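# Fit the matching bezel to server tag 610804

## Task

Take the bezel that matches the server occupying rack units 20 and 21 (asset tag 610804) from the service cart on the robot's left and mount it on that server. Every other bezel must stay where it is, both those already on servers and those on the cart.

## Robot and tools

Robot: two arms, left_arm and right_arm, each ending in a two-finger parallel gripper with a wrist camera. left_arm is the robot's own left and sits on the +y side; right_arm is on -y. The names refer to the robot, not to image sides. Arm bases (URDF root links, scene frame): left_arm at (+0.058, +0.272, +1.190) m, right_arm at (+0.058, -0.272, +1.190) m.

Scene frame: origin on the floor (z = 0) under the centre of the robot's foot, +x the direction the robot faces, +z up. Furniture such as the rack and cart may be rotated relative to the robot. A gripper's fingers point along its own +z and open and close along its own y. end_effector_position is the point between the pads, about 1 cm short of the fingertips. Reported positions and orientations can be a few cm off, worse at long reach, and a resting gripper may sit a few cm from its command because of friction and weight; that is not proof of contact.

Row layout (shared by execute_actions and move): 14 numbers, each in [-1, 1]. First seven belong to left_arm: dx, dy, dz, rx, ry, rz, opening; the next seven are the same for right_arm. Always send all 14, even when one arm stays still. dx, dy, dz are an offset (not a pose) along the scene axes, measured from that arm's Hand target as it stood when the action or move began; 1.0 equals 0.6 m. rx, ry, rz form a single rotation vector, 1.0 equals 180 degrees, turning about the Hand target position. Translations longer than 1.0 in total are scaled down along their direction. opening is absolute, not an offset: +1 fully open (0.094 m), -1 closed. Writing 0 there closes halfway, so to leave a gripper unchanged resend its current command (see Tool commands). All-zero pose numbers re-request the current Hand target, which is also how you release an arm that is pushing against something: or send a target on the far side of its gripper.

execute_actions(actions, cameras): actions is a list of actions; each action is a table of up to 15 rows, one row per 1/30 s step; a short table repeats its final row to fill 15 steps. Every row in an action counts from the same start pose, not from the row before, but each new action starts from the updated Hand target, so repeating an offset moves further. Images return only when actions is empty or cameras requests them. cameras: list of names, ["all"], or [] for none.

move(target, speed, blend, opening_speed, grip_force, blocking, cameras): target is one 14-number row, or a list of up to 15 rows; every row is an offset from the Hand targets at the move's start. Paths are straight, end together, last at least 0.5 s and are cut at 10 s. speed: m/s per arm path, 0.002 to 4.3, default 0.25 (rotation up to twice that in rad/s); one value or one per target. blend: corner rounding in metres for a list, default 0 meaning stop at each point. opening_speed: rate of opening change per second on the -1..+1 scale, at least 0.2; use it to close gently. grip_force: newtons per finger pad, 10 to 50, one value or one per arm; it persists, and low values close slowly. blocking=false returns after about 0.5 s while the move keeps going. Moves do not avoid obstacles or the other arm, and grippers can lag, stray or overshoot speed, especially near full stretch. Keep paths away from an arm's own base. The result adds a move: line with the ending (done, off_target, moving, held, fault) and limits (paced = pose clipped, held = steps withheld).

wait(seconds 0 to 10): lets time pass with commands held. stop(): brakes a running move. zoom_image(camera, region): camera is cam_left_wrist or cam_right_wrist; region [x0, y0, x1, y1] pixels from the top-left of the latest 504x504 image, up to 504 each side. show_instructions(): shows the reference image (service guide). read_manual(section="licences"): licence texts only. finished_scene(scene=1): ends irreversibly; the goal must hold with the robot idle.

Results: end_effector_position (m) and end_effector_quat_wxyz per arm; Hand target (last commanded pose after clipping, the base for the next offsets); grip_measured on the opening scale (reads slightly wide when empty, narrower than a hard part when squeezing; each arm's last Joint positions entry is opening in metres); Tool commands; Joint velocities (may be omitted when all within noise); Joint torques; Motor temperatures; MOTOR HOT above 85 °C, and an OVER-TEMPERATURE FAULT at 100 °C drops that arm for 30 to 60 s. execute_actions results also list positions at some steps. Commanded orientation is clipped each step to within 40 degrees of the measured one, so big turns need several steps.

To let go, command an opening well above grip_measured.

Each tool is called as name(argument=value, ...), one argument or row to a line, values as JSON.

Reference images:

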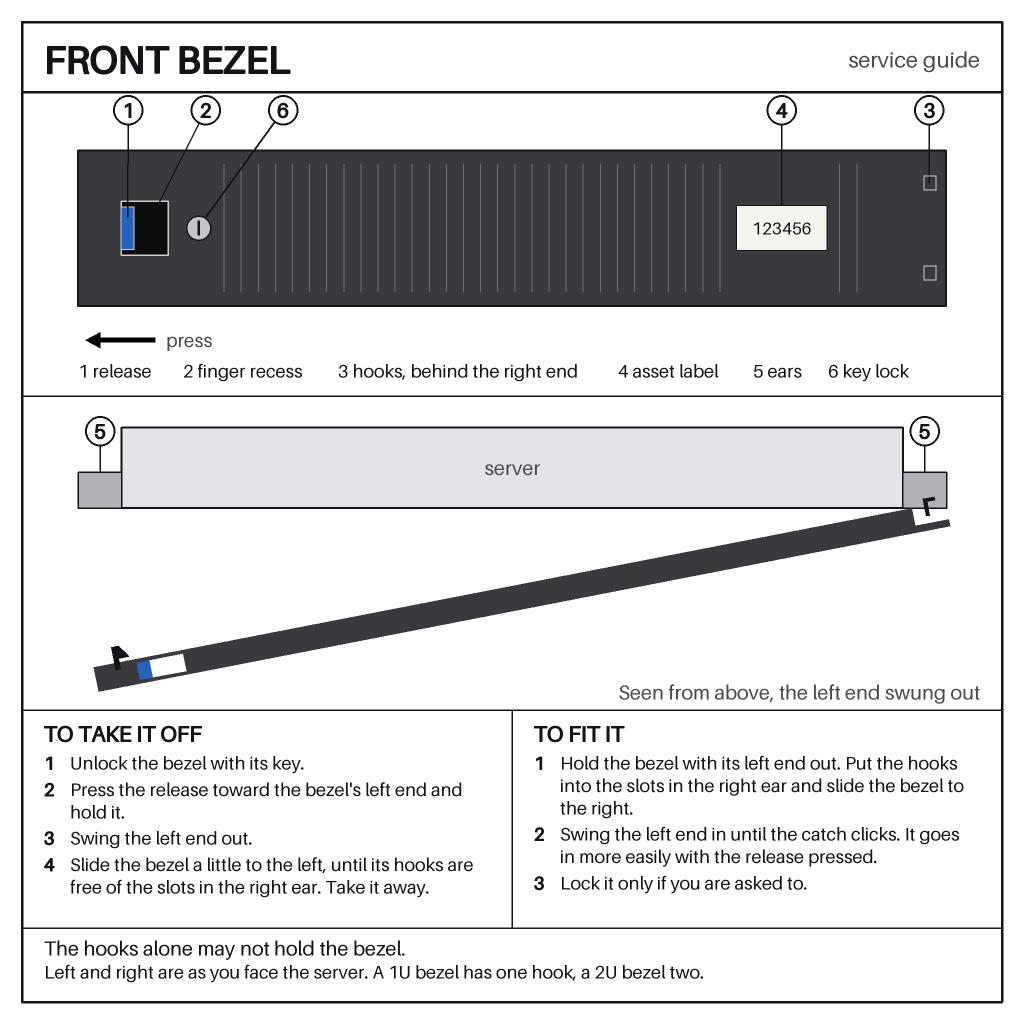

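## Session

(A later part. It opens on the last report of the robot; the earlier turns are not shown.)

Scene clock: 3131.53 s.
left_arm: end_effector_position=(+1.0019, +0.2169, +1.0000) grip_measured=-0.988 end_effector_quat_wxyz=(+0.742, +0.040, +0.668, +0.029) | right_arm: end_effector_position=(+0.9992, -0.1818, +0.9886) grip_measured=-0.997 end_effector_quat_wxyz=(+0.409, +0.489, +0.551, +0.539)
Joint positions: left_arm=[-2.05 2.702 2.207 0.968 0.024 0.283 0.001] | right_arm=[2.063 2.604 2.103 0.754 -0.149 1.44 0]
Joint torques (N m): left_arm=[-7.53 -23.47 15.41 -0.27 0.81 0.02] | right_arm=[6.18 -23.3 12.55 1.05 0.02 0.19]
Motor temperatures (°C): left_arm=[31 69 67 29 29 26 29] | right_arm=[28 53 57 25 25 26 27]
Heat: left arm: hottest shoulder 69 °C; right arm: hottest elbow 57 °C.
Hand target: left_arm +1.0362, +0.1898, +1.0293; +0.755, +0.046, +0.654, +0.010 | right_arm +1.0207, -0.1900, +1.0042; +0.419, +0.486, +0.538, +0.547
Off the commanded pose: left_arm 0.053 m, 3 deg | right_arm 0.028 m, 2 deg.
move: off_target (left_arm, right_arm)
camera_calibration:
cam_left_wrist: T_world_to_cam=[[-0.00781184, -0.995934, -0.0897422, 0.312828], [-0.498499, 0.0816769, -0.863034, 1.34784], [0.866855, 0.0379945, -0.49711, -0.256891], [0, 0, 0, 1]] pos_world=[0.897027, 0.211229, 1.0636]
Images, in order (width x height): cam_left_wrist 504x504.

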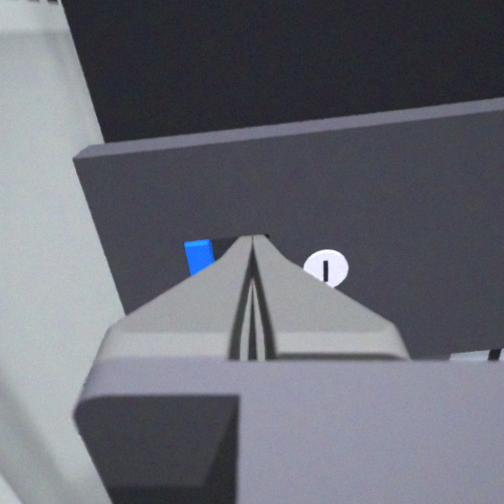

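move(
  target=[0.0,0.0,-0.015,0,0.0,0,-1,0.0,0.0,-0.0,0,0,0,-1],
  speed=0.05,
)

move(
  target=[0.0,0.0,-0.01,0,0.0,0,-1,0.0,0.0,-0.0,0,0,0,-1],
  speed=0.05,
)

Scene clock: 3135.87 s.
left_arm: end_effector_position=(+1.0019, +0.2167, +0.9993) grip_measured=-0.988 end_effector_quat_wxyz=(+0.750, +0.038, +0.660, +0.030) | right_arm: end_effector_position=(+0.9992, -0.1818, +0.9886) grip_measured=-0.997 end_effector_quat_wxyz=(+0.409, +0.489, +0.551, +0.539)
Joint positions: left_arm=[-2.05 2.723 2.233 0.985 0.026 0.283 0.001] | right_arm=[2.063 2.604 2.103 0.754 -0.149 1.44 0]
Joint torques (N m): left_arm=[-7.24 -23.12 15.5 -0.94 0.8 0] | right_arm=[5.71 -23.94 12.59 1.09 0.05 0.19]
Motor temperatures (°C): left_arm=[31 70 67 29 29 26 29] | right_arm=[28 52 58 25 25 26 27]
Heat: left arm: hottest shoulder 70 °C; right arm: hottest elbow 58 °C.
Hand target: left_arm +1.0362, +0.1896, +1.0202; +0.755, +0.046, +0.654, +0.010 | right_arm +1.0207, -0.1900, +1.0042; +0.419, +0.486, +0.538, +0.547
Off the commanded pose: left_arm 0.048 m, 3 deg | right_arm 0.028 m, 2 deg.
move: off_target (left_arm, right_arm)

Scene clock: 3136.67 s.
left_arm: end_effector_position=(+1.0020, +0.2170, +0.9986) grip_measured=-0.988 end_effector_quat_wxyz=(+0.755, +0.038, +0.654, +0.031) | right_arm: end_effector_position=(+0.9992, -0.1818, +0.9886) grip_measured=-0.997 end_effector_quat_wxyz=(+0.409, +0.489, +0.551, +0.539)
Joint positions: left_arm=[-2.049 2.738 2.253 0.997 0.028 0.283 0.001] | right_arm=[2.063 2.604 2.103 0.754 -0.149 1.44 0]
Joint torques (N m): left_arm=[-7.3 -22.95 15.46 -1.46 0.77 0] | right_arm=[5.25 -23.06 12.57 1.11 0.03 0.16]
Motor temperatures (°C): left_arm=[31 70 67 29 29 26 29] | right_arm=[28 52 58 25 25 26 27]
Heat: left arm: hottest shoulder 70 °C; right arm: hottest elbow 58 °C.
Hand target: left_arm +1.0362, +0.1899, +1.0140; +0.755, +0.046, +0.654, +0.010 | right_arm +1.0207, -0.1900, +1.0042; +0.419, +0.486, +0.538, +0.547
Off the commanded pose: left_arm 0.047 m, 3 deg | right_arm 0.028 m, 2 deg.
move: off_target (left_arm, right_arm)

move(
  target=[0.0,0.0,-0.01,0,0.015,0,-1,0.0,0.0,-0.0,0,0,0,-1],
  speed=0.03,
)

move(
  target=[0.0,0.0,-0.01,0,0.015,0,-1,0.0,0.0,-0.0,0,0,0,-1],
  speed=0.03,
  cameras=["cam_left_wrist"],
)

Scene clock: 3140.63 s.
left_arm: end_effector_position=(+1.0020, +0.2172, +0.9986) grip_measured=-0.988 end_effector_quat_wxyz=(+0.755, +0.037, +0.654, +0.032) | right_arm: end_effector_position=(+0.9992, -0.1818, +0.9886) grip_measured=-0.997 end_effector_quat_wxyz=(+0.409, +0.489, +0.551, +0.539)
Joint positions: left_arm=[-2.049 2.738 2.253 0.997 0.027 0.283 0.001] | right_arm=[2.063 2.604 2.103 0.754 -0.149 1.44 0]
Joint torques (N m): left_arm=[-7.3 -24.59 12.74 -2.61 0.42 0] | right_arm=[6.12 -23.3 12.68 1.24 -0.06 0.16]
Motor temperatures (°C): left_arm=[31 70 66 29 29 26 29] | right_arm=[28 52 58 25 25 26 27]
Heat: left arm: hottest shoulder 70 °C; right arm: hottest elbow 58 °C.
Hand target: left_arm +1.0362, +0.1900, +1.0080; +0.739, +0.046, +0.672, +0.009 | right_arm +1.0207, -0.1900, +1.0042; +0.419, +0.486, +0.538, +0.547
Off the commanded pose: left_arm 0.045 m, 4 deg | right_arm 0.028 m, 2 deg.
move: off_target (left_arm, right_arm)

Scene clock: 3141.67 s.
left_arm: end_effector_position=(+1.0020, +0.2178, +0.9982) grip_measured=-0.988 end_effector_quat_wxyz=(+0.750, +0.037, +0.659, +0.032) | right_arm: end_effector_position=(+0.9992, -0.1818, +0.9886) grip_measured=-0.997 end_effector_quat_wxyz=(+0.409, +0.489, +0.551, +0.539)
Joint positions: left_arm=[-2.049 2.727 2.239 0.986 0.023 0.283 0.001] | right_arm=[2.063 2.604 2.103 0.754 -0.149 1.44 0]
Joint torques (N m): left_arm=[-7.41 -25.23 11.34 -3.37 0.21 0] | right_arm=[6.36 -23.41 12.44 1.09 0 0.17]
Motor temperatures (°C): left_arm=[31 70 66 29 29 26 29] | right_arm=[28 52 58 25 25 26 27]
Heat: left arm: hottest shoulder 70 °C; right arm: hottest elbow 58 °C.
Hand target: left_arm +1.0362, +0.1899, +1.0021; +0.723, +0.046, +0.689, +0.008 | right_arm +1.0207, -0.1900, +1.0042; +0.419, +0.486, +0.538, +0.547
Off the commanded pose: left_arm 0.044 m, 6 deg | right_arm 0.028 m, 2 deg.
move: off_target (left_arm, right_arm)
camera_calibration:
cam_left_wrist: T_world_to_cam=[[0.00120772, -0.996026, -0.0890504, 0.303939], [-0.477514, 0.0776674, -0.875185, 1.33822], [0.878623, 0.0435797, -0.475522, -0.292518], [0, 0, 0, 1]] pos_world=[0.895665, 0.211543, 1.05916]
Images, in order (width x height): cam_left_wrist 504x504.

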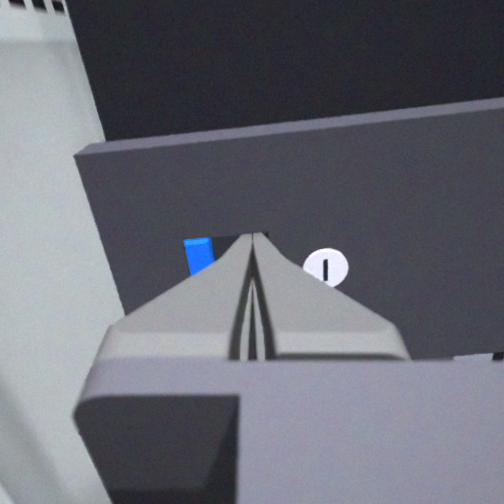

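move(
  target=[0.0,0.0,-0.015,0,0.0,0,-1,0.0,0.0,-0.0,0,0,0,-1],
  speed=0.03,
)

move(
  target=[0.0,0.0,-0.01,0,0.0,0,-1,0.0,0.0,-0.0,0,0,0,-1],
  speed=0.03,
)

Scene clock: 3144.90 s.
left_arm: end_effector_position=(+1.0020, +0.2179, +0.9973) grip_measured=-0.988 end_effector_quat_wxyz=(+0.743, +0.038, +0.668, +0.030) | right_arm: end_effector_position=(+0.9992, -0.1818, +0.9886) grip_measured=-0.997 end_effector_quat_wxyz=(+0.409, +0.489, +0.551, +0.539)
Joint positions: left_arm=[-2.049 2.711 2.217 0.968 0.022 0.281 0.001] | right_arm=[2.063 2.604 2.103 0.754 -0.149 1.44 0]
Joint torques (N m): left_arm=[-7.3 -22.71 14.82 -2.86 0.31 0] | right_arm=[5.89 -23.53 12.41 1.18 -0.01 0.17]
Motor temperatures (°C): left_arm=[31 69 67 29 28 26 29] | right_arm=[28 52 58 25 25 26 27]
Heat: left arm: hottest shoulder 69 °C; right arm: hottest elbow 58 °C.
Hand target: left_arm +1.0363, +0.1900, +0.9932; +0.723, +0.046, +0.689, +0.008 | right_arm +1.0207, -0.1900, +1.0042; +0.419, +0.486, +0.538, +0.547
Off the commanded pose: left_arm 0.044 m, 4 deg | right_arm 0.028 m, 2 deg.
move: off_target (left_arm, right_arm)

Scene clock: 3145.77 s.
left_arm: end_effector_position=(+1.0019, +0.2177, +0.9966) grip_measured=-0.988 end_effector_quat_wxyz=(+0.743, +0.038, +0.668, +0.029) | right_arm: end_effector_position=(+0.9992, -0.1818, +0.9886) grip_measured=-0.997 end_effector_quat_wxyz=(+0.409, +0.489, +0.551, +0.539)
Joint positions: left_arm=[-2.049 2.713 2.22 0.968 0.022 0.281 0.001] | right_arm=[2.063 2.604 2.103 0.754 -0.149 1.44 0]
Joint torques (N m): left_arm=[-7.24 -21.71 15.73 -2.85 0.36 0] | right_arm=[6.07 -23.77 12.57 1.16 0.02 0.17]
Motor temperatures (°C): left_arm=[31 70 67 29 28 26 29] | right_arm=[28 52 58 25 25 26 27]
Heat: left arm: hottest shoulder 70 °C; right arm: hottest elbow 58 °C.
Hand target: left_arm +1.0362, +0.1900, +0.9871; +0.723, +0.046, +0.689, +0.008 | right_arm +1.0207, -0.1900, +1.0042; +0.419, +0.486, +0.538, +0.547
Off the commanded pose: left_arm 0.045 m, 4 deg | right_arm 0.028 m, 2 deg.
move: off_target (left_arm, right_arm)

move(
  target=[0.0,0.0,-0.015,0,0.0,0,-1,0.0,0.0,-0.0,0,0,0,-1],
  speed=0.03,
  cameras=["all"],
)

Scene clock: 3148.97 s.
left_arm: end_effector_position=(+1.0020, +0.2176, +0.9960) grip_measured=-0.988 end_effector_quat_wxyz=(+0.747, +0.036, +0.663, +0.030) | right_arm: end_effector_position=(+0.9992, -0.1818, +0.9886) grip_measured=-0.997 end_effector_quat_wxyz=(+0.409, +0.489, +0.551, +0.539)
Joint positions: left_arm=[-2.049 2.726 2.237 0.978 0.022 0.279 0.001] | right_arm=[2.063 2.604 2.103 0.754 -0.149 1.44 0]
Joint torques (N m): left_arm=[-7 -21.25 15.92 -3.15 0.44 0] | right_arm=[6.18 -23.94 12.55 1.24 0.06 0.19]
Motor temperatures (°C): left_arm=[31 69 66 29 28 26 29] | right_arm=[28 52 58 25 25 26 27]
Heat: left arm: hottest shoulder 69 °C; right arm: hottest elbow 58 °C.
Hand target: left_arm +1.0362, +0.1900, +0.9781; +0.723, +0.046, +0.689, +0.008 | right_arm +1.0207, -0.1900, +1.0042; +0.419, +0.486, +0.538, +0.547
Off the commanded pose: left_arm 0.047 m, 5 deg | right_arm 0.028 m, 2 deg.
move: off_target (left_arm, right_arm)
camera_calibration:
cam_left_wrist: T_world_to_cam=[[-0.000711707, -0.996329, -0.0856086, 0.302074], [-0.485852, 0.07517, -0.870803, 1.34088], [0.874041, 0.0409733, -0.484121, -0.279813], [0, 0, 0, 1]] pos_world=[0.896251, 0.211636, 1.05804]
cam_right_wrist: T_world_to_cam=[[-0.102297, 0.0671196, -0.992487, 1.09688], [-0.72665, 0.676334, 0.120635, 0.733162], [0.679349, 0.733531, -0.0204142, -0.397327], [0, 0, 0, 1]] pos_world=[0.914883, -0.278032, 0.992082]

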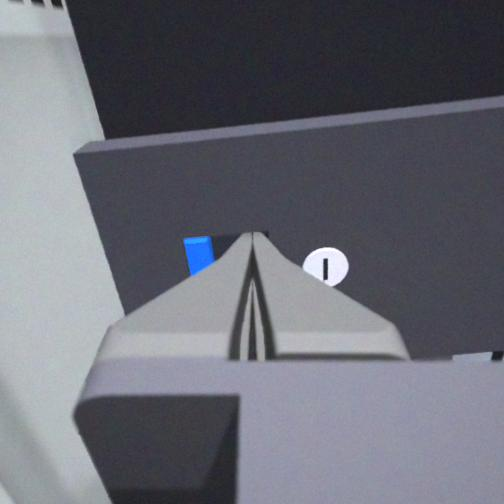

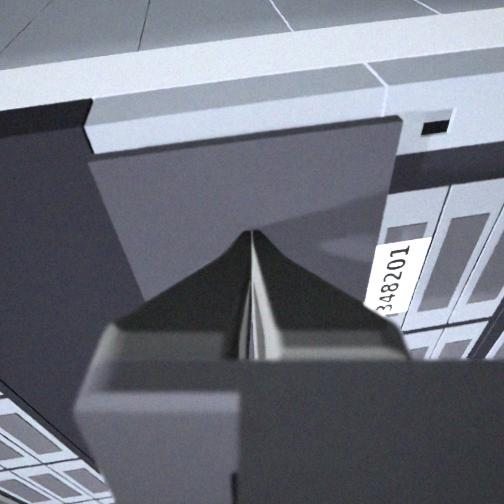

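move(
  target=[0.0,0.0,-0.02,0,0.0,0,-1,0.0,0.0,-0.0,0,0,0,-1],
  speed=0.03,
)

move(
  target=[0.0,0.0,-0.015,0,0.0,0,-1,0.0,0.0,-0.0,0,0,0,-1],
  speed=0.03,
  cameras=["cam_left_wrist"],
)

Scene clock: 3156.20 s.
left_arm: end_effector_position=(+1.0019, +0.2174, +0.9950) grip_measured=-0.988 end_effector_quat_wxyz=(+0.755, +0.034, +0.654, +0.032) | right_arm: end_effector_position=(+0.9992, -0.1818, +0.9886) grip_measured=-0.997 end_effector_quat_wxyz=(+0.409, +0.489, +0.551, +0.539)
Joint positions: left_arm=[-2.049 2.75 2.267 0.996 0.022 0.278 0.001] | right_arm=[2.063 2.604 2.103 0.754 -0.149 1.44 0]
Joint torques (N m): left_arm=[-6.83 -20.95 15.34 -3.64 0.54 -0.01] | right_arm=[6.42 -23.82 12.53 1.14 0.03 0.14]
Motor temperatures (°C): left_arm=[31 68 66 29 28 26 29] | right_arm=[28 52 59 25 25 26 27]
Heat: left arm: hottest shoulder 68 °C; right arm: hottest elbow 59 °C.
Hand target: left_arm +1.0362, +0.1900, +0.9660; +0.723, +0.046, +0.689, +0.008 | right_arm +1.0207, -0.1900, +1.0042; +0.419, +0.486, +0.538, +0.547
Off the commanded pose: left_arm 0.053 m, 6 deg | right_arm 0.028 m, 2 deg.
move: off_target (left_arm, right_arm)

Scene clock: 3157.40 s.
left_arm: end_effector_position=(+1.0018, +0.2171, +0.9945) grip_measured=-0.988 end_effector_quat_wxyz=(+0.761, +0.032, +0.647, +0.033) | right_arm: end_effector_position=(+0.9992, -0.1818, +0.9886) grip_measured=-0.997 end_effector_quat_wxyz=(+0.409, +0.489, +0.551, +0.539)
Joint positions: left_arm=[-2.049 2.766 2.289 1.008 0.023 0.278 0.001] | right_arm=[2.063 2.604 2.103 0.754 -0.149 1.44 0]
Joint torques (N m): left_arm=[-6.59 -20.78 14.76 -3.97 0.57 0] | right_arm=[6.12 -23.94 12.64 1.16 0 0.14]
Motor temperatures (°C): left_arm=[31 68 66 29 28 26 29] | right_arm=[28 52 59 25 25 26 27]
Heat: left arm: hottest shoulder 68 °C; right arm: hottest elbow 59 °C.
Hand target: left_arm +1.0361, +0.1899, +0.9570; +0.723, +0.046, +0.689, +0.008 | right_arm +1.0207, -0.1900, +1.0042; +0.419, +0.486, +0.538, +0.547
Off the commanded pose: left_arm 0.058 m, 7 deg | right_arm 0.028 m, 2 deg.
move: off_target (left_arm, right_arm)
camera_calibration:
cam_left_wrist: T_world_to_cam=[[0.00939927, -0.996468, -0.0834475, 0.289195], [-0.449207, 0.0703491, -0.890654, 1.3236], [0.893378, 0.0458567, -0.446959, -0.337773], [0, 0, 0, 1]] pos_world=[0.893611, 0.210548, 1.05203]
Images, in order (width x height): cam_left_wrist 504x504.

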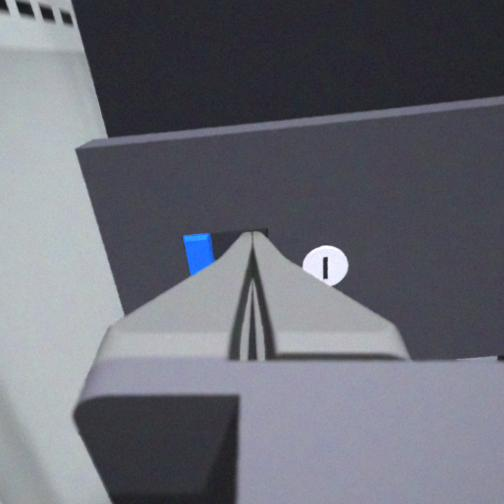

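move(
  target=[-0.015,0.0,-0.0,0,0.0,0,-1,0.0,0.0,-0.0,0,0,0,-1],
  speed=0.03,
)

move(
  target=[-0.01,0.0,0.0,0,0.0,0,-1,0.0,0.0,-0.0,0,0,0,-1],
  speed=0.03,
  cameras=["cam_left_wrist"],
)

Scene clock: 3160.97 s.
left_arm: end_effector_position=(+1.0012, +0.2171, +0.9945) grip_measured=-0.988 end_effector_quat_wxyz=(+0.761, +0.032, +0.647, +0.032) | right_arm: end_effector_position=(+0.9992, -0.1818, +0.9886) grip_measured=-0.997 end_effector_quat_wxyz=(+0.409, +0.489, +0.551, +0.539)
Joint positions: left_arm=[-2.049 2.765 2.286 1.011 0.023 0.277 0.001] | right_arm=[2.063 2.604 2.103 0.754 -0.149 1.44 0]
Joint torques (N m): left_arm=[-6.59 -21.3 12.75 -3.4 0.56 0] | right_arm=[5.83 -23.77 12.4 1.18 0.02 0.16]
Motor temperatures (°C): left_arm=[31 69 67 29 28 26 29] | right_arm=[28 52 59 25 25 26 27]
Heat: left arm: hottest shoulder 69 °C; right arm: hottest elbow 59 °C.
Hand target: left_arm +1.0272, +0.1900, +0.9571; +0.723, +0.046, +0.689, +0.008 | right_arm +1.0207, -0.1900, +1.0042; +0.419, +0.486, +0.538, +0.547
Off the commanded pose: left_arm 0.053 m, 7 deg | right_arm 0.028 m, 2 deg.
move: off_target (left_arm, right_arm)

Scene clock: 3161.67 s.
left_arm: end_effector_position=(+1.0009, +0.2171, +0.9941) grip_measured=-0.988 end_effector_quat_wxyz=(+0.760, +0.033, +0.649, +0.032) | right_arm: end_effector_position=(+0.9992, -0.1818, +0.9886) grip_measured=-0.997 end_effector_quat_wxyz=(+0.409, +0.489, +0.551, +0.539)
Joint positions: left_arm=[-2.049 2.761 2.279 1.009 0.023 0.277 0.001] | right_arm=[2.063 2.604 2.103 0.754 -0.149 1.44 0]
Joint torques (N m): left_arm=[-6.65 -21.48 11.73 -2.88 0.56 0] | right_arm=[6.48 -23.3 12.6 1.2 0.02 0.16]
Motor temperatures (°C): left_arm=[31 69 67 29 28 26 29] | right_arm=[28 52 59 25 25 26 27]
Heat: left arm: hottest shoulder 69 °C; right arm: hottest elbow 59 °C.
Hand target: left_arm +1.0213, +0.1900, +0.9572; +0.723, +0.046, +0.689, +0.008 | right_arm +1.0207, -0.1900, +1.0042; +0.419, +0.486, +0.538, +0.547
Off the commanded pose: left_arm 0.050 m, 7 deg | right_arm 0.028 m, 2 deg.
move: off_target (left_arm, right_arm)
camera_calibration:
cam_left_wrist: T_world_to_cam=[[0.00817928, -0.996501, -0.0831749, 0.290115], [-0.453095, 0.0704558, -0.888674, 1.32472], [0.891425, 0.0449548, -0.450933, -0.33099], [0, 0, 0, 1]] pos_world=[0.892905, 0.210646, 1.05212]
Images, in order (width x height): cam_left_wrist 504x504.

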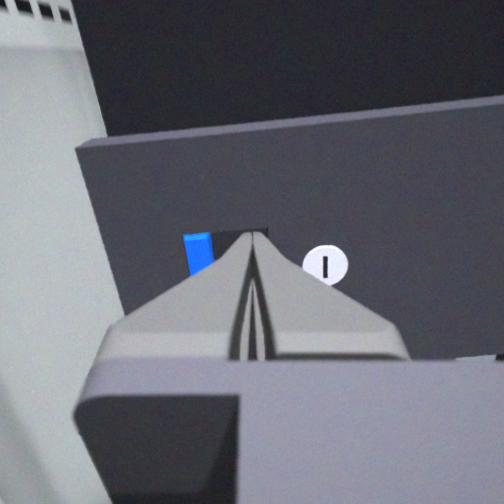

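move(
  target=[-0.01,0.0,-0.01,0,0.0,0,-1,0.0,0.0,-0.0,0,0,0,-1],
  speed=0.03,
)

move(
  target=[-0.01,0.0,-0.01,0,0.0,0,-1,0.0,0.0,-0.0,0,0,0,-1],
  speed=0.03,
  cameras=["cam_left_wrist"],
)

Scene clock: 3165.43 s.
left_arm: end_effector_position=(+1.0009, +0.2170, +0.9860) grip_measured=-0.988 end_effector_quat_wxyz=(+0.750, +0.034, +0.659, +0.030) | right_arm: end_effector_position=(+0.9992, -0.1818, +0.9886) grip_measured=-0.997 end_effector_quat_wxyz=(+0.409, +0.489, +0.551, +0.539)
Joint positions: left_arm=[-2.048 2.761 2.276 0.983 0.023 0.275 0.001] | right_arm=[2.063 2.604 2.103 0.754 -0.149 1.44 0]
Joint torques (N m): left_arm=[-6.71 -20.42 12.52 -1.81 0.59 0.02] | right_arm=[6.48 -23.65 12.59 1.05 0.02 0.17]
Motor temperatures (°C): left_arm=[31 69 67 29 28 26 29] | right_arm=[28 52 59 25 25 26 27]
Heat: left arm: hottest shoulder 69 °C; right arm: hottest elbow 59 °C.
Hand target: left_arm +1.0152, +0.1900, +0.9511; +0.723, +0.046, +0.689, +0.008 | right_arm +1.0207, -0.1900, +1.0042; +0.419, +0.486, +0.538, +0.547
Off the commanded pose: left_arm 0.046 m, 5 deg | right_arm 0.028 m, 2 deg.
move: off_target (left_arm, right_arm)

Scene clock: 3166.13 s.
left_arm: end_effector_position=(+1.0006, +0.2169, +0.9857) grip_measured=-0.988 end_effector_quat_wxyz=(+0.751, +0.034, +0.659, +0.030) | right_arm: end_effector_position=(+0.9992, -0.1818, +0.9886) grip_measured=-0.997 end_effector_quat_wxyz=(+0.409, +0.489, +0.551, +0.539)
Joint positions: left_arm=[-2.048 2.762 2.276 0.985 0.023 0.275 0.001] | right_arm=[2.063 2.604 2.103 0.754 -0.149 1.44 0]
Joint torques (N m): left_arm=[-6.59 -20.13 11.6 -1.28 0.63 0.01] | right_arm=[5.77 -23.47 12.62 1.14 0.01 0.12]
Motor temperatures (°C): left_arm=[31 69 66 29 28 26 29] | right_arm=[28 52 59 25 25 26 27]
Heat: left arm: hottest shoulder 69 °C; right arm: hottest elbow 59 °C.
Hand target: left_arm +1.0092, +0.1900, +0.9452; +0.723, +0.046, +0.689, +0.008 | right_arm +1.0207, -0.1900, +1.0042; +0.419, +0.486, +0.538, +0.547
Off the commanded pose: left_arm 0.049 m, 5 deg | right_arm 0.028 m, 2 deg.
move: off_target (left_arm, right_arm)
camera_calibration:
cam_left_wrist: T_world_to_cam=[[0.00149489, -0.996592, -0.0824718, 0.295298], [-0.47713, 0.0717681, -0.875897, 1.3283], [0.878831, 0.0406591, -0.475397, -0.296911], [0, 0, 0, 1]] pos_world=[0.894266, 0.211034, 1.04666]
Images, in order (width x height): cam_left_wrist 504x504.

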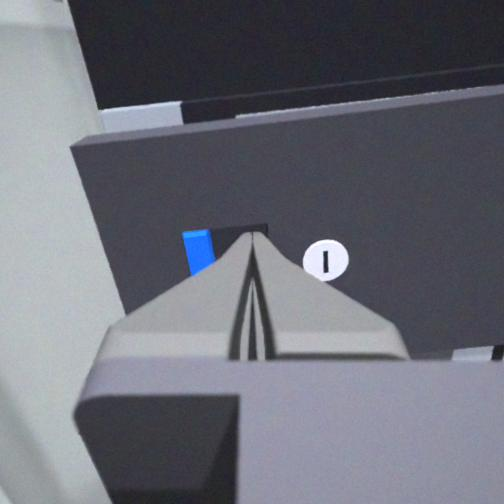

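move(
  target=[0.03,0.0,0.21,0,0.0,0,-1,0.0,0.0,-0.0,0,0,0,-1],
  speed=0.1,
)

move(
  target=[0.0,0.0,0.015,0,0.0,0,-1,0.0,0.0,-0.0,0,0,0,-1],
  speed=0.03,
)

Scene clock: 3174.23 s.
left_arm: end_effector_position=(+1.0014, +0.2182, +0.9940) grip_measured=-0.988 end_effector_quat_wxyz=(+0.688, +0.042, +0.724, +0.020) | right_arm: end_effector_position=(+0.9992, -0.1818, +0.9886) grip_measured=-0.997 end_effector_quat_wxyz=(+0.409, +0.489, +0.551, +0.539)
Joint positions: left_arm=[-2.052 2.608 2.101 0.825 0.002 0.275 0.001] | right_arm=[2.063 2.604 2.103 0.754 -0.149 1.44 0]
Joint torques (N m): left_arm=[-8.41 -28.69 9.25 2.1 0.43 0.12] | right_arm=[6.01 -23.12 12.66 1.11 0 0.15]
Motor temperatures (°C): left_arm=[31 69 65 29 28 26 29] | right_arm=[28 52 59 25 25 26 27]
Heat: left arm: hottest shoulder 69 °C; right arm: hottest elbow 59 °C.
Hand target: left_arm +1.0273, +0.1897, +1.0713; +0.723, +0.046, +0.689, +0.008 | right_arm +1.0207, -0.1900, +1.0042; +0.419, +0.486, +0.538, +0.547
Off the commanded pose: left_arm 0.086 m, 6 deg | right_arm 0.028 m, 2 deg.
move: off_target (left_arm, right_arm)

Scene clock: 3174.93 s.
left_arm: end_effector_position=(+1.0010, +0.2182, +0.9957) grip_measured=-0.988 end_effector_quat_wxyz=(+0.684, +0.043, +0.728, +0.020) | right_arm: end_effector_position=(+0.9992, -0.1818, +0.9886) grip_measured=-0.997 end_effector_quat_wxyz=(+0.409, +0.489, +0.551, +0.539)
Joint positions: left_arm=[-2.053 2.596 2.088 0.814 0 0.275 0.001] | right_arm=[2.063 2.604 2.103 0.754 -0.149 1.44 0]
Joint torques (N m): left_arm=[-8.53 -28.98 9.14 2.33 0.45 0.12] | right_arm=[6.18 -23.88 12.6 1.24 0.05 0.2]
Motor temperatures (°C): left_arm=[31 69 65 29 28 26 29] | right_arm=[28 52 59 25 25 26 27]
Heat: left arm: hottest shoulder 69 °C; right arm: hottest elbow 59 °C.
Hand target: left_arm +1.0272, +0.1897, +1.0801; +0.723, +0.047, +0.689, +0.008 | right_arm +1.0207, -0.1900, +1.0042; +0.419, +0.486, +0.538, +0.547
Off the commanded pose: left_arm 0.093 m, 7 deg | right_arm 0.028 m, 2 deg.
move: off_target (left_arm, right_arm)

wait(
  seconds=0.1,
  cameras=["cam_left_wrist"],
)

Scene clock: 3176.17 s.
left_arm: end_effector_position=(+1.0010, +0.2182, +0.9957) grip_measured=-0.988 end_effector_quat_wxyz=(+0.684, +0.043, +0.728, +0.020) | right_arm: end_effector_position=(+0.9992, -0.1818, +0.9886) grip_measured=-0.997 end_effector_quat_wxyz=(+0.409, +0.489, +0.551, +0.539)
Joint positions: left_arm=[-2.053 2.596 2.088 0.814 0 0.275 0.001] | right_arm=[2.063 2.604 2.103 0.754 -0.149 1.44 0]
Joint torques (N m): left_arm=[-8.47 -28.92 9.13 2.39 0.44 0.11] | right_arm=[6.24 -24 12.48 1.17 0.09 0.2]
Motor temperatures (°C): left_arm=[31 69 65 29 28 26 29] | right_arm=[28 52 59 25 25 26 27]
Heat: left arm: hottest shoulder 69 °C; right arm: hottest elbow 59 °C.
Hand target: left_arm +1.0272, +0.1897, +1.0801; +0.723, +0.047, +0.689, +0.008 | right_arm +1.0207, -0.1900, +1.0042; +0.419, +0.486, +0.538, +0.547
Tool commands: left_gripper/opening=-1.0 right_gripper/opening=-1.0
Off the commanded pose: left_arm 0.093 m, 7 deg | right_arm 0.028 m, 2 deg.
wait: 0.10 s; at rest from the start
camera_calibration:
cam_left_wrist: T_world_to_cam=[[-0.0314495, -0.996298, -0.0800053, 0.327764], [-0.635447, 0.0817158, -0.767808, 1.38593], [0.771504, 0.0266919, -0.635664, -0.0224923], [0, 0, 0, 1]] pos_world=[0.908343, 0.213899, 1.07605]
Images, in order (width x height): cam_left_wrist 504x504.

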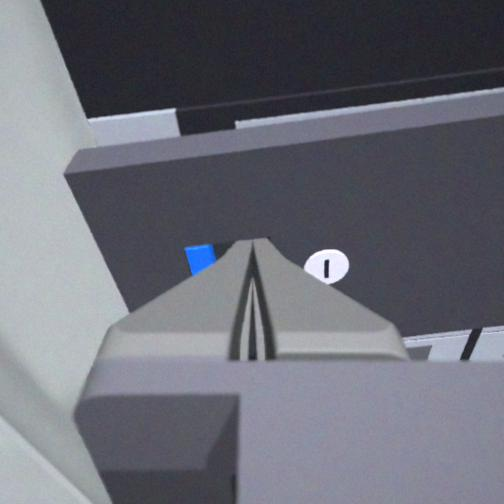

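move(
  target=[0.0,0.0,0.012,0,-0.01,0,-1,0.0,0.0,-0.0,0,0,0,-1],
  speed=0.03,
)

move(
  target=[0.02,0.0,0.015,0,-0.01,0,-1,0.0,0.0,-0.0,0,0,0,-1],
  speed=0.03,
  cameras=["cam_left_wrist"],
)

Scene clock: 3179.23 s.
left_arm: end_effector_position=(+1.0009, +0.2182, +0.9958) grip_measured=-0.988 end_effector_quat_wxyz=(+0.684, +0.043, +0.728, +0.020) | right_arm: end_effector_position=(+0.9992, -0.1818, +0.9886) grip_measured=-0.997 end_effector_quat_wxyz=(+0.409, +0.489, +0.551, +0.539)
Joint positions: left_arm=[-2.053 2.595 2.086 0.814 0 0.275 0.001] | right_arm=[2.063 2.604 2.103 0.754 -0.149 1.44 0]
Joint torques (N m): left_arm=[-8.59 -28.63 9.94 3.3 0.67 0.14] | right_arm=[6.12 -23.88 12.57 1.06 0.03 0.16]
Motor temperatures (°C): left_arm=[31 69 64 29 28 26 29] | right_arm=[28 52 59 25 25 26 27]
Heat: left arm: hottest shoulder 69 °C; right arm: hottest elbow 59 °C.
Hand target: left_arm +1.0272, +0.1897, +1.0873; +0.734, +0.046, +0.678, +0.009 | right_arm +1.0207, -0.1900, +1.0042; +0.419, +0.486, +0.538, +0.547
Off the commanded pose: left_arm 0.099 m, 8 deg | right_arm 0.028 m, 2 deg.
move: off_target (left_arm, right_arm)

Scene clock: 3180.07 s.
left_arm: end_effector_position=(+1.0009, +0.2179, +0.9960) grip_measured=-0.988 end_effector_quat_wxyz=(+0.684, +0.043, +0.728, +0.019) | right_arm: end_effector_position=(+0.9992, -0.1818, +0.9886) grip_measured=-0.997 end_effector_quat_wxyz=(+0.409, +0.489, +0.551, +0.539)
Joint positions: left_arm=[-2.053 2.595 2.086 0.814 0.001 0.275 0.001] | right_arm=[2.063 2.604 2.103 0.754 -0.149 1.44 0]
Joint torques (N m): left_arm=[-8.47 -28.1 12.75 3.51 0.83 0.15] | right_arm=[5.89 -24 12.71 1.28 0.01 0.15]
Motor temperatures (°C): left_arm=[31 69 64 29 28 26 29] | right_arm=[28 52 59 25 25 26 27]
Heat: left arm: hottest shoulder 69 °C; right arm: hottest elbow 59 °C.
Hand target: left_arm +1.0392, +0.1897, +1.0963; +0.744, +0.046, +0.666, +0.009 | right_arm +1.0207, -0.1900, +1.0042; +0.419, +0.486, +0.538, +0.547
Off the commanded pose: left_arm 0.111 m, 10 deg | right_arm 0.028 m, 2 deg.
move: off_target (left_arm, right_arm)
camera_calibration:
cam_left_wrist: T_world_to_cam=[[-0.0332049, -0.996254, -0.0798413, 0.329078], [-0.634998, 0.0827188, -0.768072, 1.38562], [0.7718, 0.0251953, -0.635367, -0.0224771], [0, 0, 0, 1]] pos_world=[0.908143, 0.213795, 1.07625]
Images, in order (width x height): cam_left_wrist 504x504.

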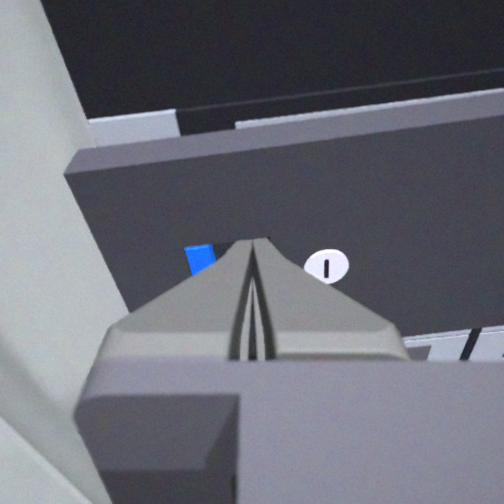

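move(
  target=[0.03,0.0,0.015,0,0,0,-1,0.0,0.0,-0.0,0,0,0,-1],
  speed=0.05,
)

move(
  target=[0.03,0.0,0.015,0,0,0,-1,0.0,0.0,-0.0,0,0,0,-1],
  speed=0.05,
  cameras=["cam_left_wrist"],
)

Scene clock: 3183.03 s.
left_arm: end_effector_position=(+1.0011, +0.2180, +0.9968) grip_measured=-0.988 end_effector_quat_wxyz=(+0.685, +0.043, +0.727, +0.019) | right_arm: end_effector_position=(+0.9992, -0.1818, +0.9886) grip_measured=-0.997 end_effector_quat_wxyz=(+0.409, +0.489, +0.551, +0.539)
Joint positions: left_arm=[-2.053 2.595 2.087 0.817 0.001 0.275 0.001] | right_arm=[2.063 2.604 2.103 0.754 -0.149 1.44 0]
Joint torques (N m): left_arm=[-8.53 -28.57 14.79 2.28 0.77 0.16] | right_arm=[6.12 -23.53 12.56 1.14 0.07 0.15]
Motor temperatures (°C): left_arm=[31 69 65 29 28 26 29] | right_arm=[28 52 59 25 25 26 27]
Heat: left arm: hottest shoulder 69 °C; right arm: hottest elbow 59 °C.
Hand target: left_arm +1.0572, +0.1897, +1.1052; +0.744, +0.046, +0.666, +0.009 | right_arm +1.0207, -0.1900, +1.0042; +0.419, +0.486, +0.538, +0.547
Off the commanded pose: left_arm 0.125 m, 10 deg | right_arm 0.028 m, 2 deg.
move: off_target (left_arm, right_arm)

Scene clock: 3184.00 s.
left_arm: end_effector_position=(+1.0020, +0.2180, +0.9969) grip_measured=-0.988 end_effector_quat_wxyz=(+0.683, +0.044, +0.729, +0.019) | right_arm: end_effector_position=(+0.9992, -0.1818, +0.9886) grip_measured=-0.997 end_effector_quat_wxyz=(+0.409, +0.489, +0.551, +0.539)
Joint positions: left_arm=[-2.053 2.593 2.088 0.807 0.001 0.275 0.001] | right_arm=[2.063 2.604 2.103 0.754 -0.149 1.44 0]
Joint torques (N m): left_arm=[-8.64 -29.22 16.72 1.47 0.71 0.16] | right_arm=[6.3 -23.06 12.41 1.14 0 0.18]
Motor temperatures (°C): left_arm=[31 69 65 29 28 26 29] | right_arm=[28 52 59 25 25 26 27]
Heat: left arm: hottest shoulder 69 °C; right arm: hottest elbow 59 °C.
Hand target: left_arm +1.0752, +0.1898, +1.1143; +0.744, +0.046, +0.666, +0.009 | right_arm +1.0207, -0.1900, +1.0042; +0.419, +0.486, +0.538, +0.547
Off the commanded pose: left_arm 0.141 m, 10 deg | right_arm 0.028 m, 2 deg.
move: off_target (left_arm, right_arm)
camera_calibration:
cam_left_wrist: T_world_to_cam=[[-0.0340036, -0.996231, -0.0797953, 0.330087], [-0.63725, 0.0831182, -0.766161, 1.38725], [0.769906, 0.0247973, -0.637675, -0.0184283], [0, 0, 0, 1]] pos_world=[0.909438, 0.213994, 1.07745]
Images, in order (width x height): cam_left_wrist 504x504.

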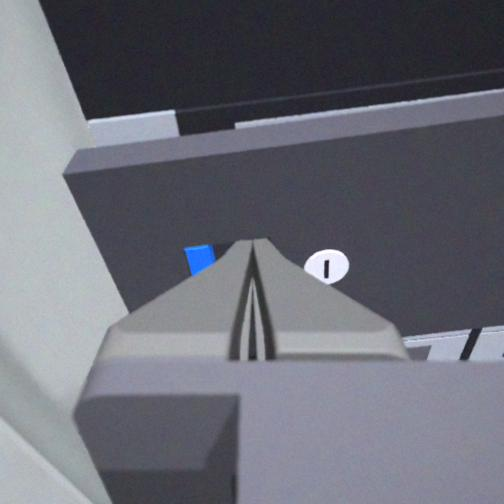

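move(
  target=[0.03,0.0,0.01,0,0,0,-1,0.0,0.0,-0.0,0,0,0,-1],
  speed=0.05,
)

move(
  target=[0.03,0.0,0.01,0,0,0,-1,0.0,0.0,-0.0,0,0,0,-1],
  speed=0.05,
  cameras=["all"],
)

Scene clock: 3187.47 s.
left_arm: end_effector_position=(+1.0027, +0.2182, +0.9976) grip_measured=-0.988 end_effector_quat_wxyz=(+0.681, +0.044, +0.730, +0.019) | right_arm: end_effector_position=(+0.9992, -0.1818, +0.9886) grip_measured=-0.997 end_effector_quat_wxyz=(+0.409, +0.489, +0.551, +0.539)
Joint positions: left_arm=[-2.053 2.591 2.088 0.801 0.001 0.275 0.001] | right_arm=[2.063 2.604 2.103 0.754 -0.149 1.44 0]
Joint torques (N m): left_arm=[-8.76 -29.39 18.62 0.76 0.67 0.16] | right_arm=[6.07 -23.77 12.51 0.96 0.03 0.16]
Motor temperatures (°C): left_arm=[31 70 66 29 28 26 29] | right_arm=[28 52 60 25 25 26 27]
Heat: left arm: hottest shoulder 70 °C; right arm: hottest elbow 60 °C.
Hand target: left_arm +1.0932, +0.1898, +1.1204; +0.744, +0.046, +0.666, +0.009 | right_arm +1.0207, -0.1900, +1.0042; +0.419, +0.486, +0.538, +0.547
Off the commanded pose: left_arm 0.155 m, 10 deg | right_arm 0.028 m, 2 deg.
move: off_target (left_arm, right_arm)

Scene clock: 3188.90 s.
left_arm: end_effector_position=(+1.0031, +0.2180, +0.9969) grip_measured=-0.988 end_effector_quat_wxyz=(+0.677, +0.045, +0.734, +0.018) | right_arm: end_effector_position=(+0.9992, -0.1818, +0.9886) grip_measured=-0.997 end_effector_quat_wxyz=(+0.409, +0.489, +0.551, +0.539)
Joint positions: left_arm=[-2.053 2.587 2.086 0.787 0.001 0.275 0.001] | right_arm=[2.063 2.604 2.103 0.754 -0.149 1.44 0]
Joint torques (N m): left_arm=[-8.76 -29.57 20.51 0.34 0.65 0.18] | right_arm=[6.24 -23.47 12.45 1.16 0.04 0.17]
Motor temperatures (°C): left_arm=[31 70 66 29 28 26 29] | right_arm=[28 52 60 25 25 26 27]
Heat: left arm: hottest shoulder 70 °C; right arm: hottest elbow 60 °C.
Hand target: left_arm +1.1112, +0.1898, +1.1264; +0.744, +0.046, +0.666, +0.009 | right_arm +1.0207, -0.1900, +1.0042; +0.419, +0.486, +0.538, +0.547
Off the commanded pose: left_arm 0.171 m, 11 deg | right_arm 0.028 m, 2 deg.
move: off_target (left_arm, right_arm)
camera_calibration:
cam_left_wrist: T_world_to_cam=[[-0.0381825, -0.996103, -0.0795089, 0.334044], [-0.648727, 0.0852295, -0.756233, 1.38909], [0.760062, 0.0227048, -0.649453, 0.00274399], [0, 0, 0, 1]] pos_world=[0.911808, 0.214289, 1.07882]
cam_right_wrist: T_world_to_cam=[[-0.102297, 0.0671196, -0.992487, 1.09688], [-0.72665, 0.676334, 0.120635, 0.733162], [0.679349, 0.733531, -0.0204142, -0.397327], [0, 0, 0, 1]] pos_world=[0.914883, -0.278032, 0.992082]

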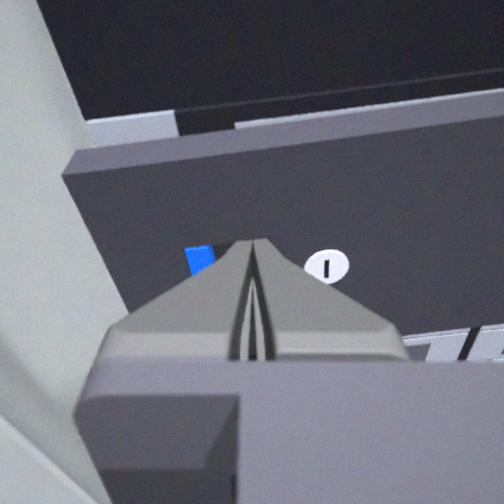

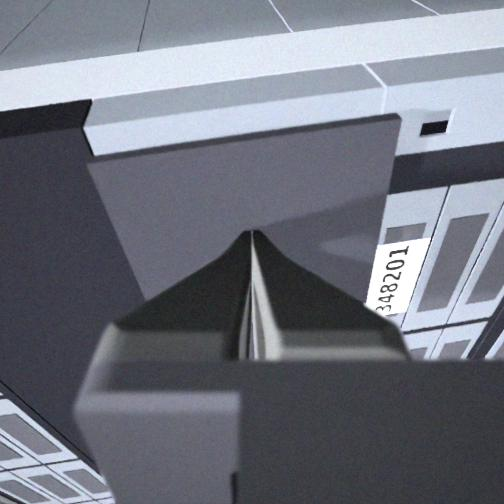

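move(
  target=[
    [0,0,0,0,0,0,-1,-0.08,0,0,0,0,0,-1],
    [0,0,0,0,0,0,-1,-0.08,0.37,0.0,0,0,0,-1],
    [0,0,0,0,0,0,-1,0.03,0.37,0.0,0,0,0,-1],
  ],
  speed=0.15,
  blend=[0.01,0.01,0],
  cameras=["all"],
)

Scene clock: 3202.17 s.
left_arm: end_effector_position=(+1.0035, +0.2181, +0.9976) grip_measured=-0.988 end_effector_quat_wxyz=(+0.678, +0.045, +0.734, +0.018) | right_arm: end_effector_position=(+0.9918, +0.0422, +0.9648) grip_measured=-0.997 end_effector_quat_wxyz=(+0.396, +0.495, +0.557, +0.537)
Joint positions: left_arm=[-2.053 2.586 2.087 0.787 0.001 0.275 0.001] | right_arm=[2.321 2.9 2.559 0.564 0.097 1.392 0]
Joint torques (N m): left_arm=[-8.76 -29.51 20.55 0.34 0.64 0.17] | right_arm=[9.17 -25.58 15.64 0.25 -0.1 -0.11]
Motor temperatures (°C): left_arm=[31 68 75 29 28 26 29] | right_arm=[28 53 60 25 25 26 27]
Heat: left arm: hottest elbow 75 °C; right arm: hottest elbow 60 °C.
Hand target: left_arm +1.1112, +0.1898, +1.1264; +0.744, +0.046, +0.666, +0.009 | right_arm +1.0387, +0.0318, +1.0040; +0.419, +0.486, +0.538, +0.546
Off the commanded pose: left_arm 0.170 m, 11 deg | right_arm 0.062 m, 4 deg.
move: off_target (left_arm, right_arm)
camera_calibration:
cam_left_wrist: T_world_to_cam=[[-0.0378787, -0.996107, -0.0796037, 0.33403], [-0.64789, 0.0851296, -0.756962, 1.38977], [0.760791, 0.0229018, -0.648592, 0.00126667], [0, 0, 0, 1]] pos_world=[0.91211, 0.214389, 1.07942]
cam_right_wrist: T_world_to_cam=[[-0.130795, 0.0757645, -0.98851, 1.08156], [-0.730044, 0.667241, 0.147737, 0.556738], [0.670767, 0.740979, -0.0319605, -0.537765], [0, 0, 0, 1]] pos_world=[0.90862, -0.0549497, 0.969693]

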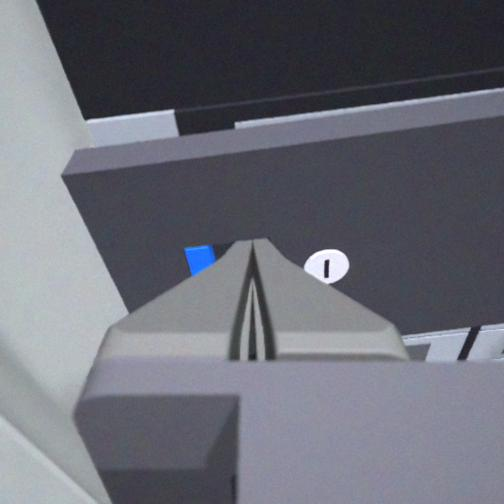

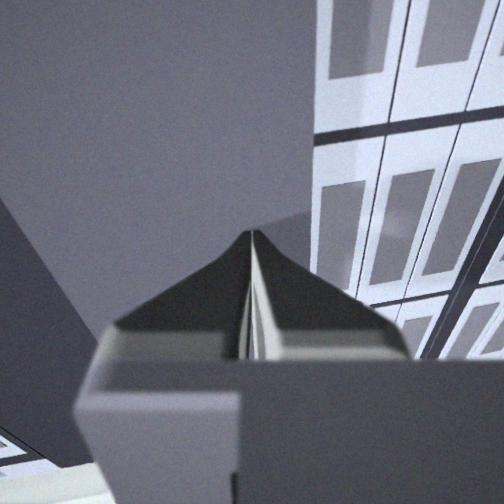

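move(
  target=[0,0,0,0,0,0,-1,0.04,0,0,0,0,0,-1],
  speed=0.1,
)

move(
  target=[0,0,0,0,0,0,-1,0.03,0,0,0,0,0,-1],
  speed=0.1,
  cameras=["cam_left_wrist"],
)

Scene clock: 3207.47 s.
left_arm: end_effector_position=(+1.0035, +0.2181, +0.9976) grip_measured=-0.988 end_effector_quat_wxyz=(+0.678, +0.045, +0.734, +0.018) | right_arm: end_effector_position=(+0.9924, +0.0521, +0.9503) grip_measured=-0.997 end_effector_quat_wxyz=(+0.386, +0.497, +0.567, +0.531)
Joint positions: left_arm=[-2.053 2.586 2.087 0.787 0.001 0.275 0.001] | right_arm=[2.326 2.964 2.672 0.485 0.095 1.392 0]
Joint torques (N m): left_arm=[-8.88 -29.63 20.53 0.32 0.65 0.16] | right_arm=[7.53 -27.22 16.61 0.18 -0.28 -0.08]
Motor temperatures (°C): left_arm=[31 68 78 29 28 26 29] | right_arm=[28 55 61 25 25 26 27]
Heat: left arm: hottest elbow 78 °C; right arm: hottest elbow 61 °C.
Hand target: left_arm +1.1112, +0.1898, +1.1264; +0.744, +0.046, +0.666, +0.009 | right_arm +1.0627, +0.0319, +1.0042; +0.419, +0.486, +0.537, +0.547
Off the commanded pose: left_arm 0.170 m, 11 deg | right_arm 0.091 m, 6 deg.
move: off_target (left_arm, right_arm)

Scene clock: 3208.43 s.
left_arm: end_effector_position=(+1.0035, +0.2181, +0.9976) grip_measured=-0.988 end_effector_quat_wxyz=(+0.678, +0.045, +0.734, +0.018) | right_arm: end_effector_position=(+0.9926, +0.0526, +0.9491) grip_measured=-0.997 end_effector_quat_wxyz=(+0.386, +0.497, +0.567, +0.531)
Joint positions: left_arm=[-2.053 2.586 2.087 0.787 0.001 0.275 0.001] | right_arm=[2.326 2.974 2.688 0.479 0.094 1.392 0]
Joint torques (N m): left_arm=[-8.82 -29.57 20.56 0.32 0.65 0.16] | right_arm=[7.88 -28.16 17.51 -0.58 -0.39 -0.1]
Motor temperatures (°C): left_arm=[31 68 78 29 28 26 29] | right_arm=[28 55 61 25 25 26 27]
Heat: left arm: hottest elbow 78 °C; right arm: hottest elbow 61 °C.
Hand target: left_arm +1.1112, +0.1898, +1.1264; +0.744, +0.046, +0.666, +0.009 | right_arm +1.0807, +0.0319, +1.0042; +0.419, +0.486, +0.537, +0.547
Off the commanded pose: left_arm 0.170 m, 11 deg | right_arm 0.106 m, 6 deg.
move: off_target (left_arm, right_arm)
camera_calibration:
cam_left_wrist: T_world_to_cam=[[-0.0378787, -0.996107, -0.0796037, 0.33403], [-0.64789, 0.0851296, -0.756962, 1.38977], [0.760791, 0.0229018, -0.648592, 0.00126667], [0, 0, 0, 1]] pos_world=[0.91211, 0.214389, 1.07942]
Images, in order (width x height): cam_left_wrist 504x504.

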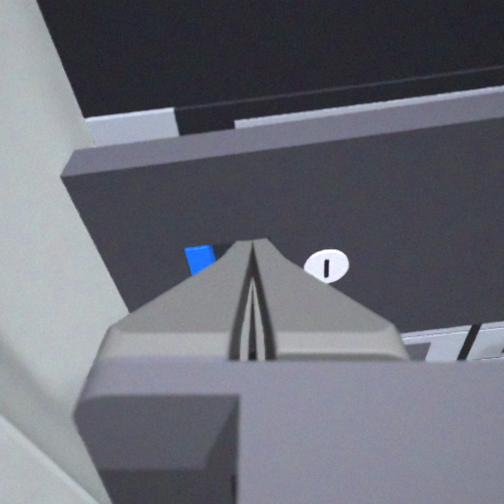

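move(
  target=[
    [0,0,0,0,0,0,-1,-0.12,-0.02,0,0,0,0,-1],
    [0,0,0,0,0,0,-1,-0.12,-0.04,0.05,0,0,0,-1],
    [0,0,0,0,0,0,-1,-0.06,-0.04,0.05,0,0,0,-1],
    [0,0,0,0,0,0,-1,-0.02,-0.04,0.07,0,0,0,-1],
  ],
  speed=0.12,
  blend=[0.01,0.01,0.01,0],
  cameras=["all"],
)

Scene clock: 3212.60 s.
left_arm: end_effector_position=(+1.0035, +0.2181, +0.9976) grip_measured=-0.988 end_effector_quat_wxyz=(+0.678, +0.045, +0.734, +0.018) | right_arm: end_effector_position=(+0.9919, +0.0443, +0.9661) grip_measured=-0.997 end_effector_quat_wxyz=(+0.381, +0.496, +0.573, +0.530)
Joint positions: left_arm=[-2.053 2.586 2.087 0.787 0.001 0.275 0.001] | right_arm=[2.321 2.863 2.516 0.526 0.082 1.392 0]
Joint torques (N m): left_arm=[-8.76 -29.51 20.57 0.34 0.65 0.16] | right_arm=[6.83 -30.68 13.6 0.44 -0.25 -0.06]
Motor temperatures (°C): left_arm=[31 68 81 29 28 26 29] | right_arm=[28 55 62 25 25 26 27]
Heat: left arm: hottest elbow 81 °C; right arm: hottest elbow 62 °C.
Hand target: left_arm +1.1112, +0.1898, +1.1264; +0.744, +0.046, +0.666, +0.009 | right_arm +1.0686, +0.0080, +1.0460; +0.419, +0.486, +0.538, +0.547
Off the commanded pose: left_arm 0.170 m, 11 deg | right_arm 0.117 m, 6 deg.
move: off_target (left_arm, right_arm)
camera_calibration:
cam_left_wrist: T_world_to_cam=[[-0.0378787, -0.996107, -0.0796037, 0.33403], [-0.64789, 0.0851296, -0.756962, 1.38977], [0.760791, 0.0229018, -0.648592, 0.00126667], [0, 0, 0, 1]] pos_world=[0.91211, 0.214389, 1.07942]
cam_right_wrist: T_world_to_cam=[[-0.170201, 0.0626523, -0.983416, 1.11739], [-0.741474, 0.649171, 0.169686, 0.546179], [0.649036, 0.758058, -0.0640349, -0.487556], [0, 0, 0, 1]] pos_world=[0.9116, -0.0549751, 0.974957]

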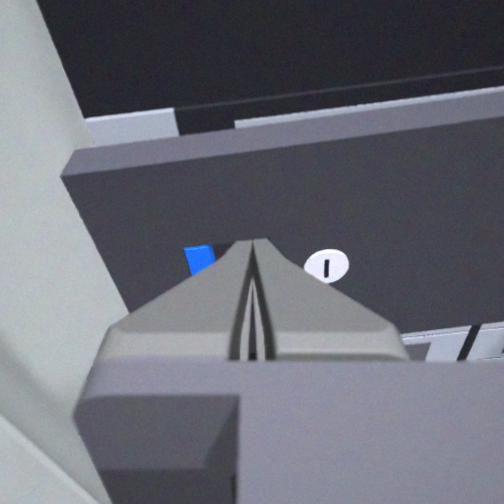

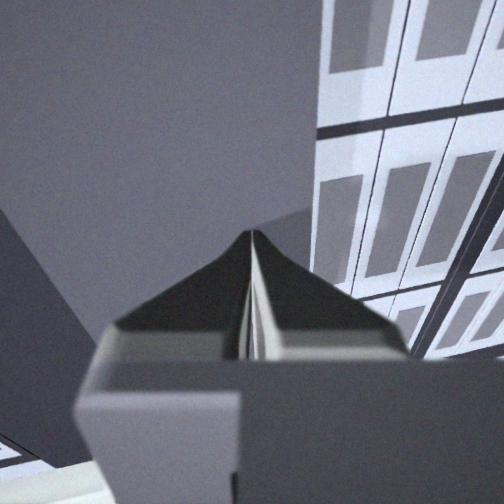

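move(
  target=[-0.07,0.06,-0.02,0,0,0,-1,0,0,0,0,0,0,-1],
  speed=0.1,
  cameras=["cam_left_wrist"],
)

Scene clock: 3217.30 s.
left_arm: end_effector_position=(+1.0031, +0.2197, +0.9991) grip_measured=-0.988 end_effector_quat_wxyz=(+0.681, +0.057, +0.730, +0.006) | right_arm: end_effector_position=(+0.9919, +0.0446, +0.9651) grip_measured=-0.997 end_effector_quat_wxyz=(+0.379, +0.497, +0.575, +0.528)
Joint positions: left_arm=[-2.043 2.582 2.082 0.789 0.046 0.274 0.001] | right_arm=[2.321 2.862 2.516 0.518 0.082 1.392 0]
Joint torques (N m): left_arm=[-6.18 -29.27 15.94 2.22 0.55 -0.01] | right_arm=[6.95 -30.56 13.93 0.7 -0.25 -0.07]
Motor temperatures (°C): left_arm=[31 68 82 29 28 26 29] | right_arm=[28 58 63 25 25 26 27]
Heat: left arm: hottest elbow 82 °C; right arm: hottest elbow 63 °C.
Hand target: left_arm +1.0692, +0.2257, +1.1144; +0.744, +0.046, +0.666, +0.009 | right_arm +1.0686, +0.0080, +1.0460; +0.419, +0.486, +0.537, +0.547
Off the commanded pose: left_arm 0.133 m, 10 deg | right_arm 0.117 m, 7 deg.
move: off_target (left_arm, right_arm)
camera_calibration:
cam_left_wrist: T_world_to_cam=[[-0.0720805, -0.994308, -0.078454, 0.36838], [-0.638686, 0.10643, -0.762071, 1.38167], [0.766084, -0.00482297, -0.642723, -0.00249006], [0, 0, 0, 1]] pos_world=[0.910916, 0.219219, 1.08023]
Images, in order (width x height): cam_left_wrist 504x504.

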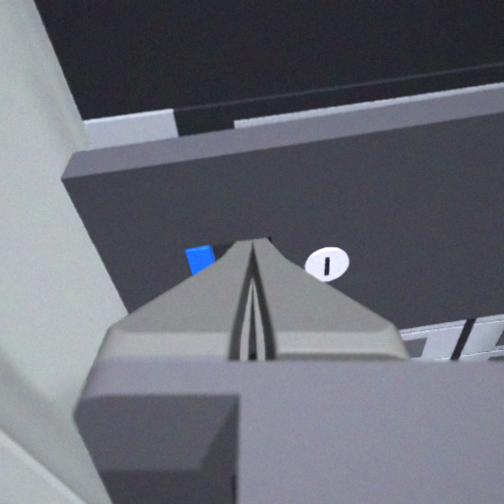

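move(
  target=[-0.05,0.05,-0.01,0,0,0,-1,0,0,0,0,0,0,-1],
  speed=0.1,
  cameras=["cam_left_wrist"],
)

Scene clock: 3219.67 s.
left_arm: end_effector_position=(+1.0023, +0.2218, +0.9981) grip_measured=-0.988 end_effector_quat_wxyz=(+0.682, +0.065, +0.728, -0.010) | right_arm: end_effector_position=(+0.9919, +0.0447, +0.9651) grip_measured=-0.997 end_effector_quat_wxyz=(+0.379, +0.497, +0.575, +0.528)
Joint positions: left_arm=[-2.033 2.582 2.08 0.789 0.09 0.262 0.001] | right_arm=[2.321 2.862 2.516 0.518 0.082 1.392 0]
Joint torques (N m): left_arm=[-4.07 -30.21 11.12 3.84 0.17 -0.04] | right_arm=[7.18 -30.33 13.79 0.77 -0.24 -0.02]
Motor temperatures (°C): left_arm=[31 68 81 29 28 26 29] | right_arm=[28 59 64 25 25 26 27]
Heat: left arm: hottest elbow 81 °C; right arm: hottest elbow 64 °C.
Hand target: left_arm +1.0392, +0.2556, +1.1084; +0.744, +0.046, +0.666, +0.009 | right_arm +1.0686, +0.0080, +1.0460; +0.419, +0.486, +0.538, +0.547
Off the commanded pose: left_arm 0.121 m, 10 deg | right_arm 0.117 m, 7 deg.
move: off_target (left_arm, right_arm)
camera_calibration:
cam_left_wrist: T_world_to_cam=[[-0.104203, -0.992309, -0.0668108, 0.390503], [-0.632069, 0.11794, -0.765885, 1.3749], [0.767874, -0.0375788, -0.639497, -0.000248917], [0, 0, 0, 1]] pos_world=[0.909913, 0.225335, 1.07894]
Images, in order (width x height): cam_left_wrist 504x504.

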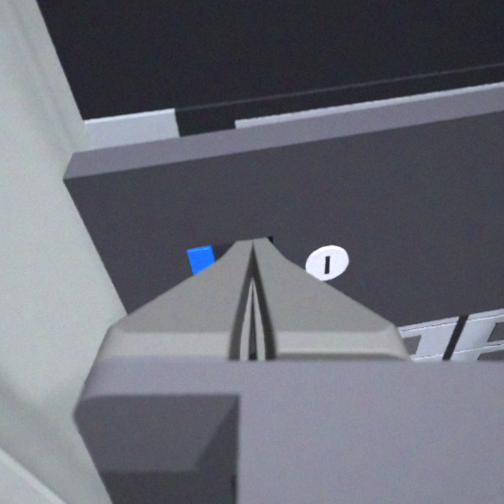

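move(
  target=[-0.02,0.02,-0.03,0,0,0,-1,0,0,0,0,0,0,-1],
  speed=0.05,
  cameras=["cam_left_wrist"],
)

Scene clock: 3222.47 s.
left_arm: end_effector_position=(+0.9987, +0.2288, +0.9988) grip_measured=-0.988 end_effector_quat_wxyz=(+0.690, +0.065, +0.721, -0.013) | right_arm: end_effector_position=(+0.9919, +0.0447, +0.9651) grip_measured=-0.997 end_effector_quat_wxyz=(+0.379, +0.497, +0.575, +0.528)
Joint positions: left_arm=[-2.022 2.582 2.067 0.823 0.109 0.254 0.001] | right_arm=[2.321 2.862 2.516 0.518 0.082 1.392 0]
Joint torques (N m): left_arm=[-3.37 -28.98 10.17 4 0.07 -0.04] | right_arm=[7.06 -31.03 13.91 0.72 -0.26 -0.05]
Motor temperatures (°C): left_arm=[31 68 80 29 28 26 29] | right_arm=[28 60 65 25 25 26 27]
Heat: left arm: hottest elbow 80 °C; right arm: hottest elbow 65 °C.
Hand target: left_arm +1.0272, +0.2677, +1.0904; +0.744, +0.046, +0.666, +0.009 | right_arm +1.0686, +0.0080, +1.0460; +0.419, +0.486, +0.538, +0.547
Off the commanded pose: left_arm 0.104 m, 9 deg | right_arm 0.117 m, 7 deg.
move: off_target (left_arm, right_arm)
camera_calibration:
cam_left_wrist: T_world_to_cam=[[-0.107934, -0.992116, -0.0636844, 0.397644], [-0.615139, 0.116971, -0.779694, 1.36939], [0.780996, -0.0449803, -0.622914, -0.0247932], [0, 0, 0, 1]] pos_world=[0.90465, 0.233215, 1.07759]
Images, in order (width x height): cam_left_wrist 504x504.

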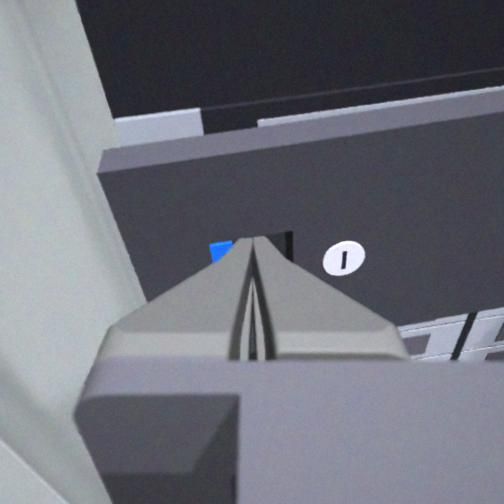

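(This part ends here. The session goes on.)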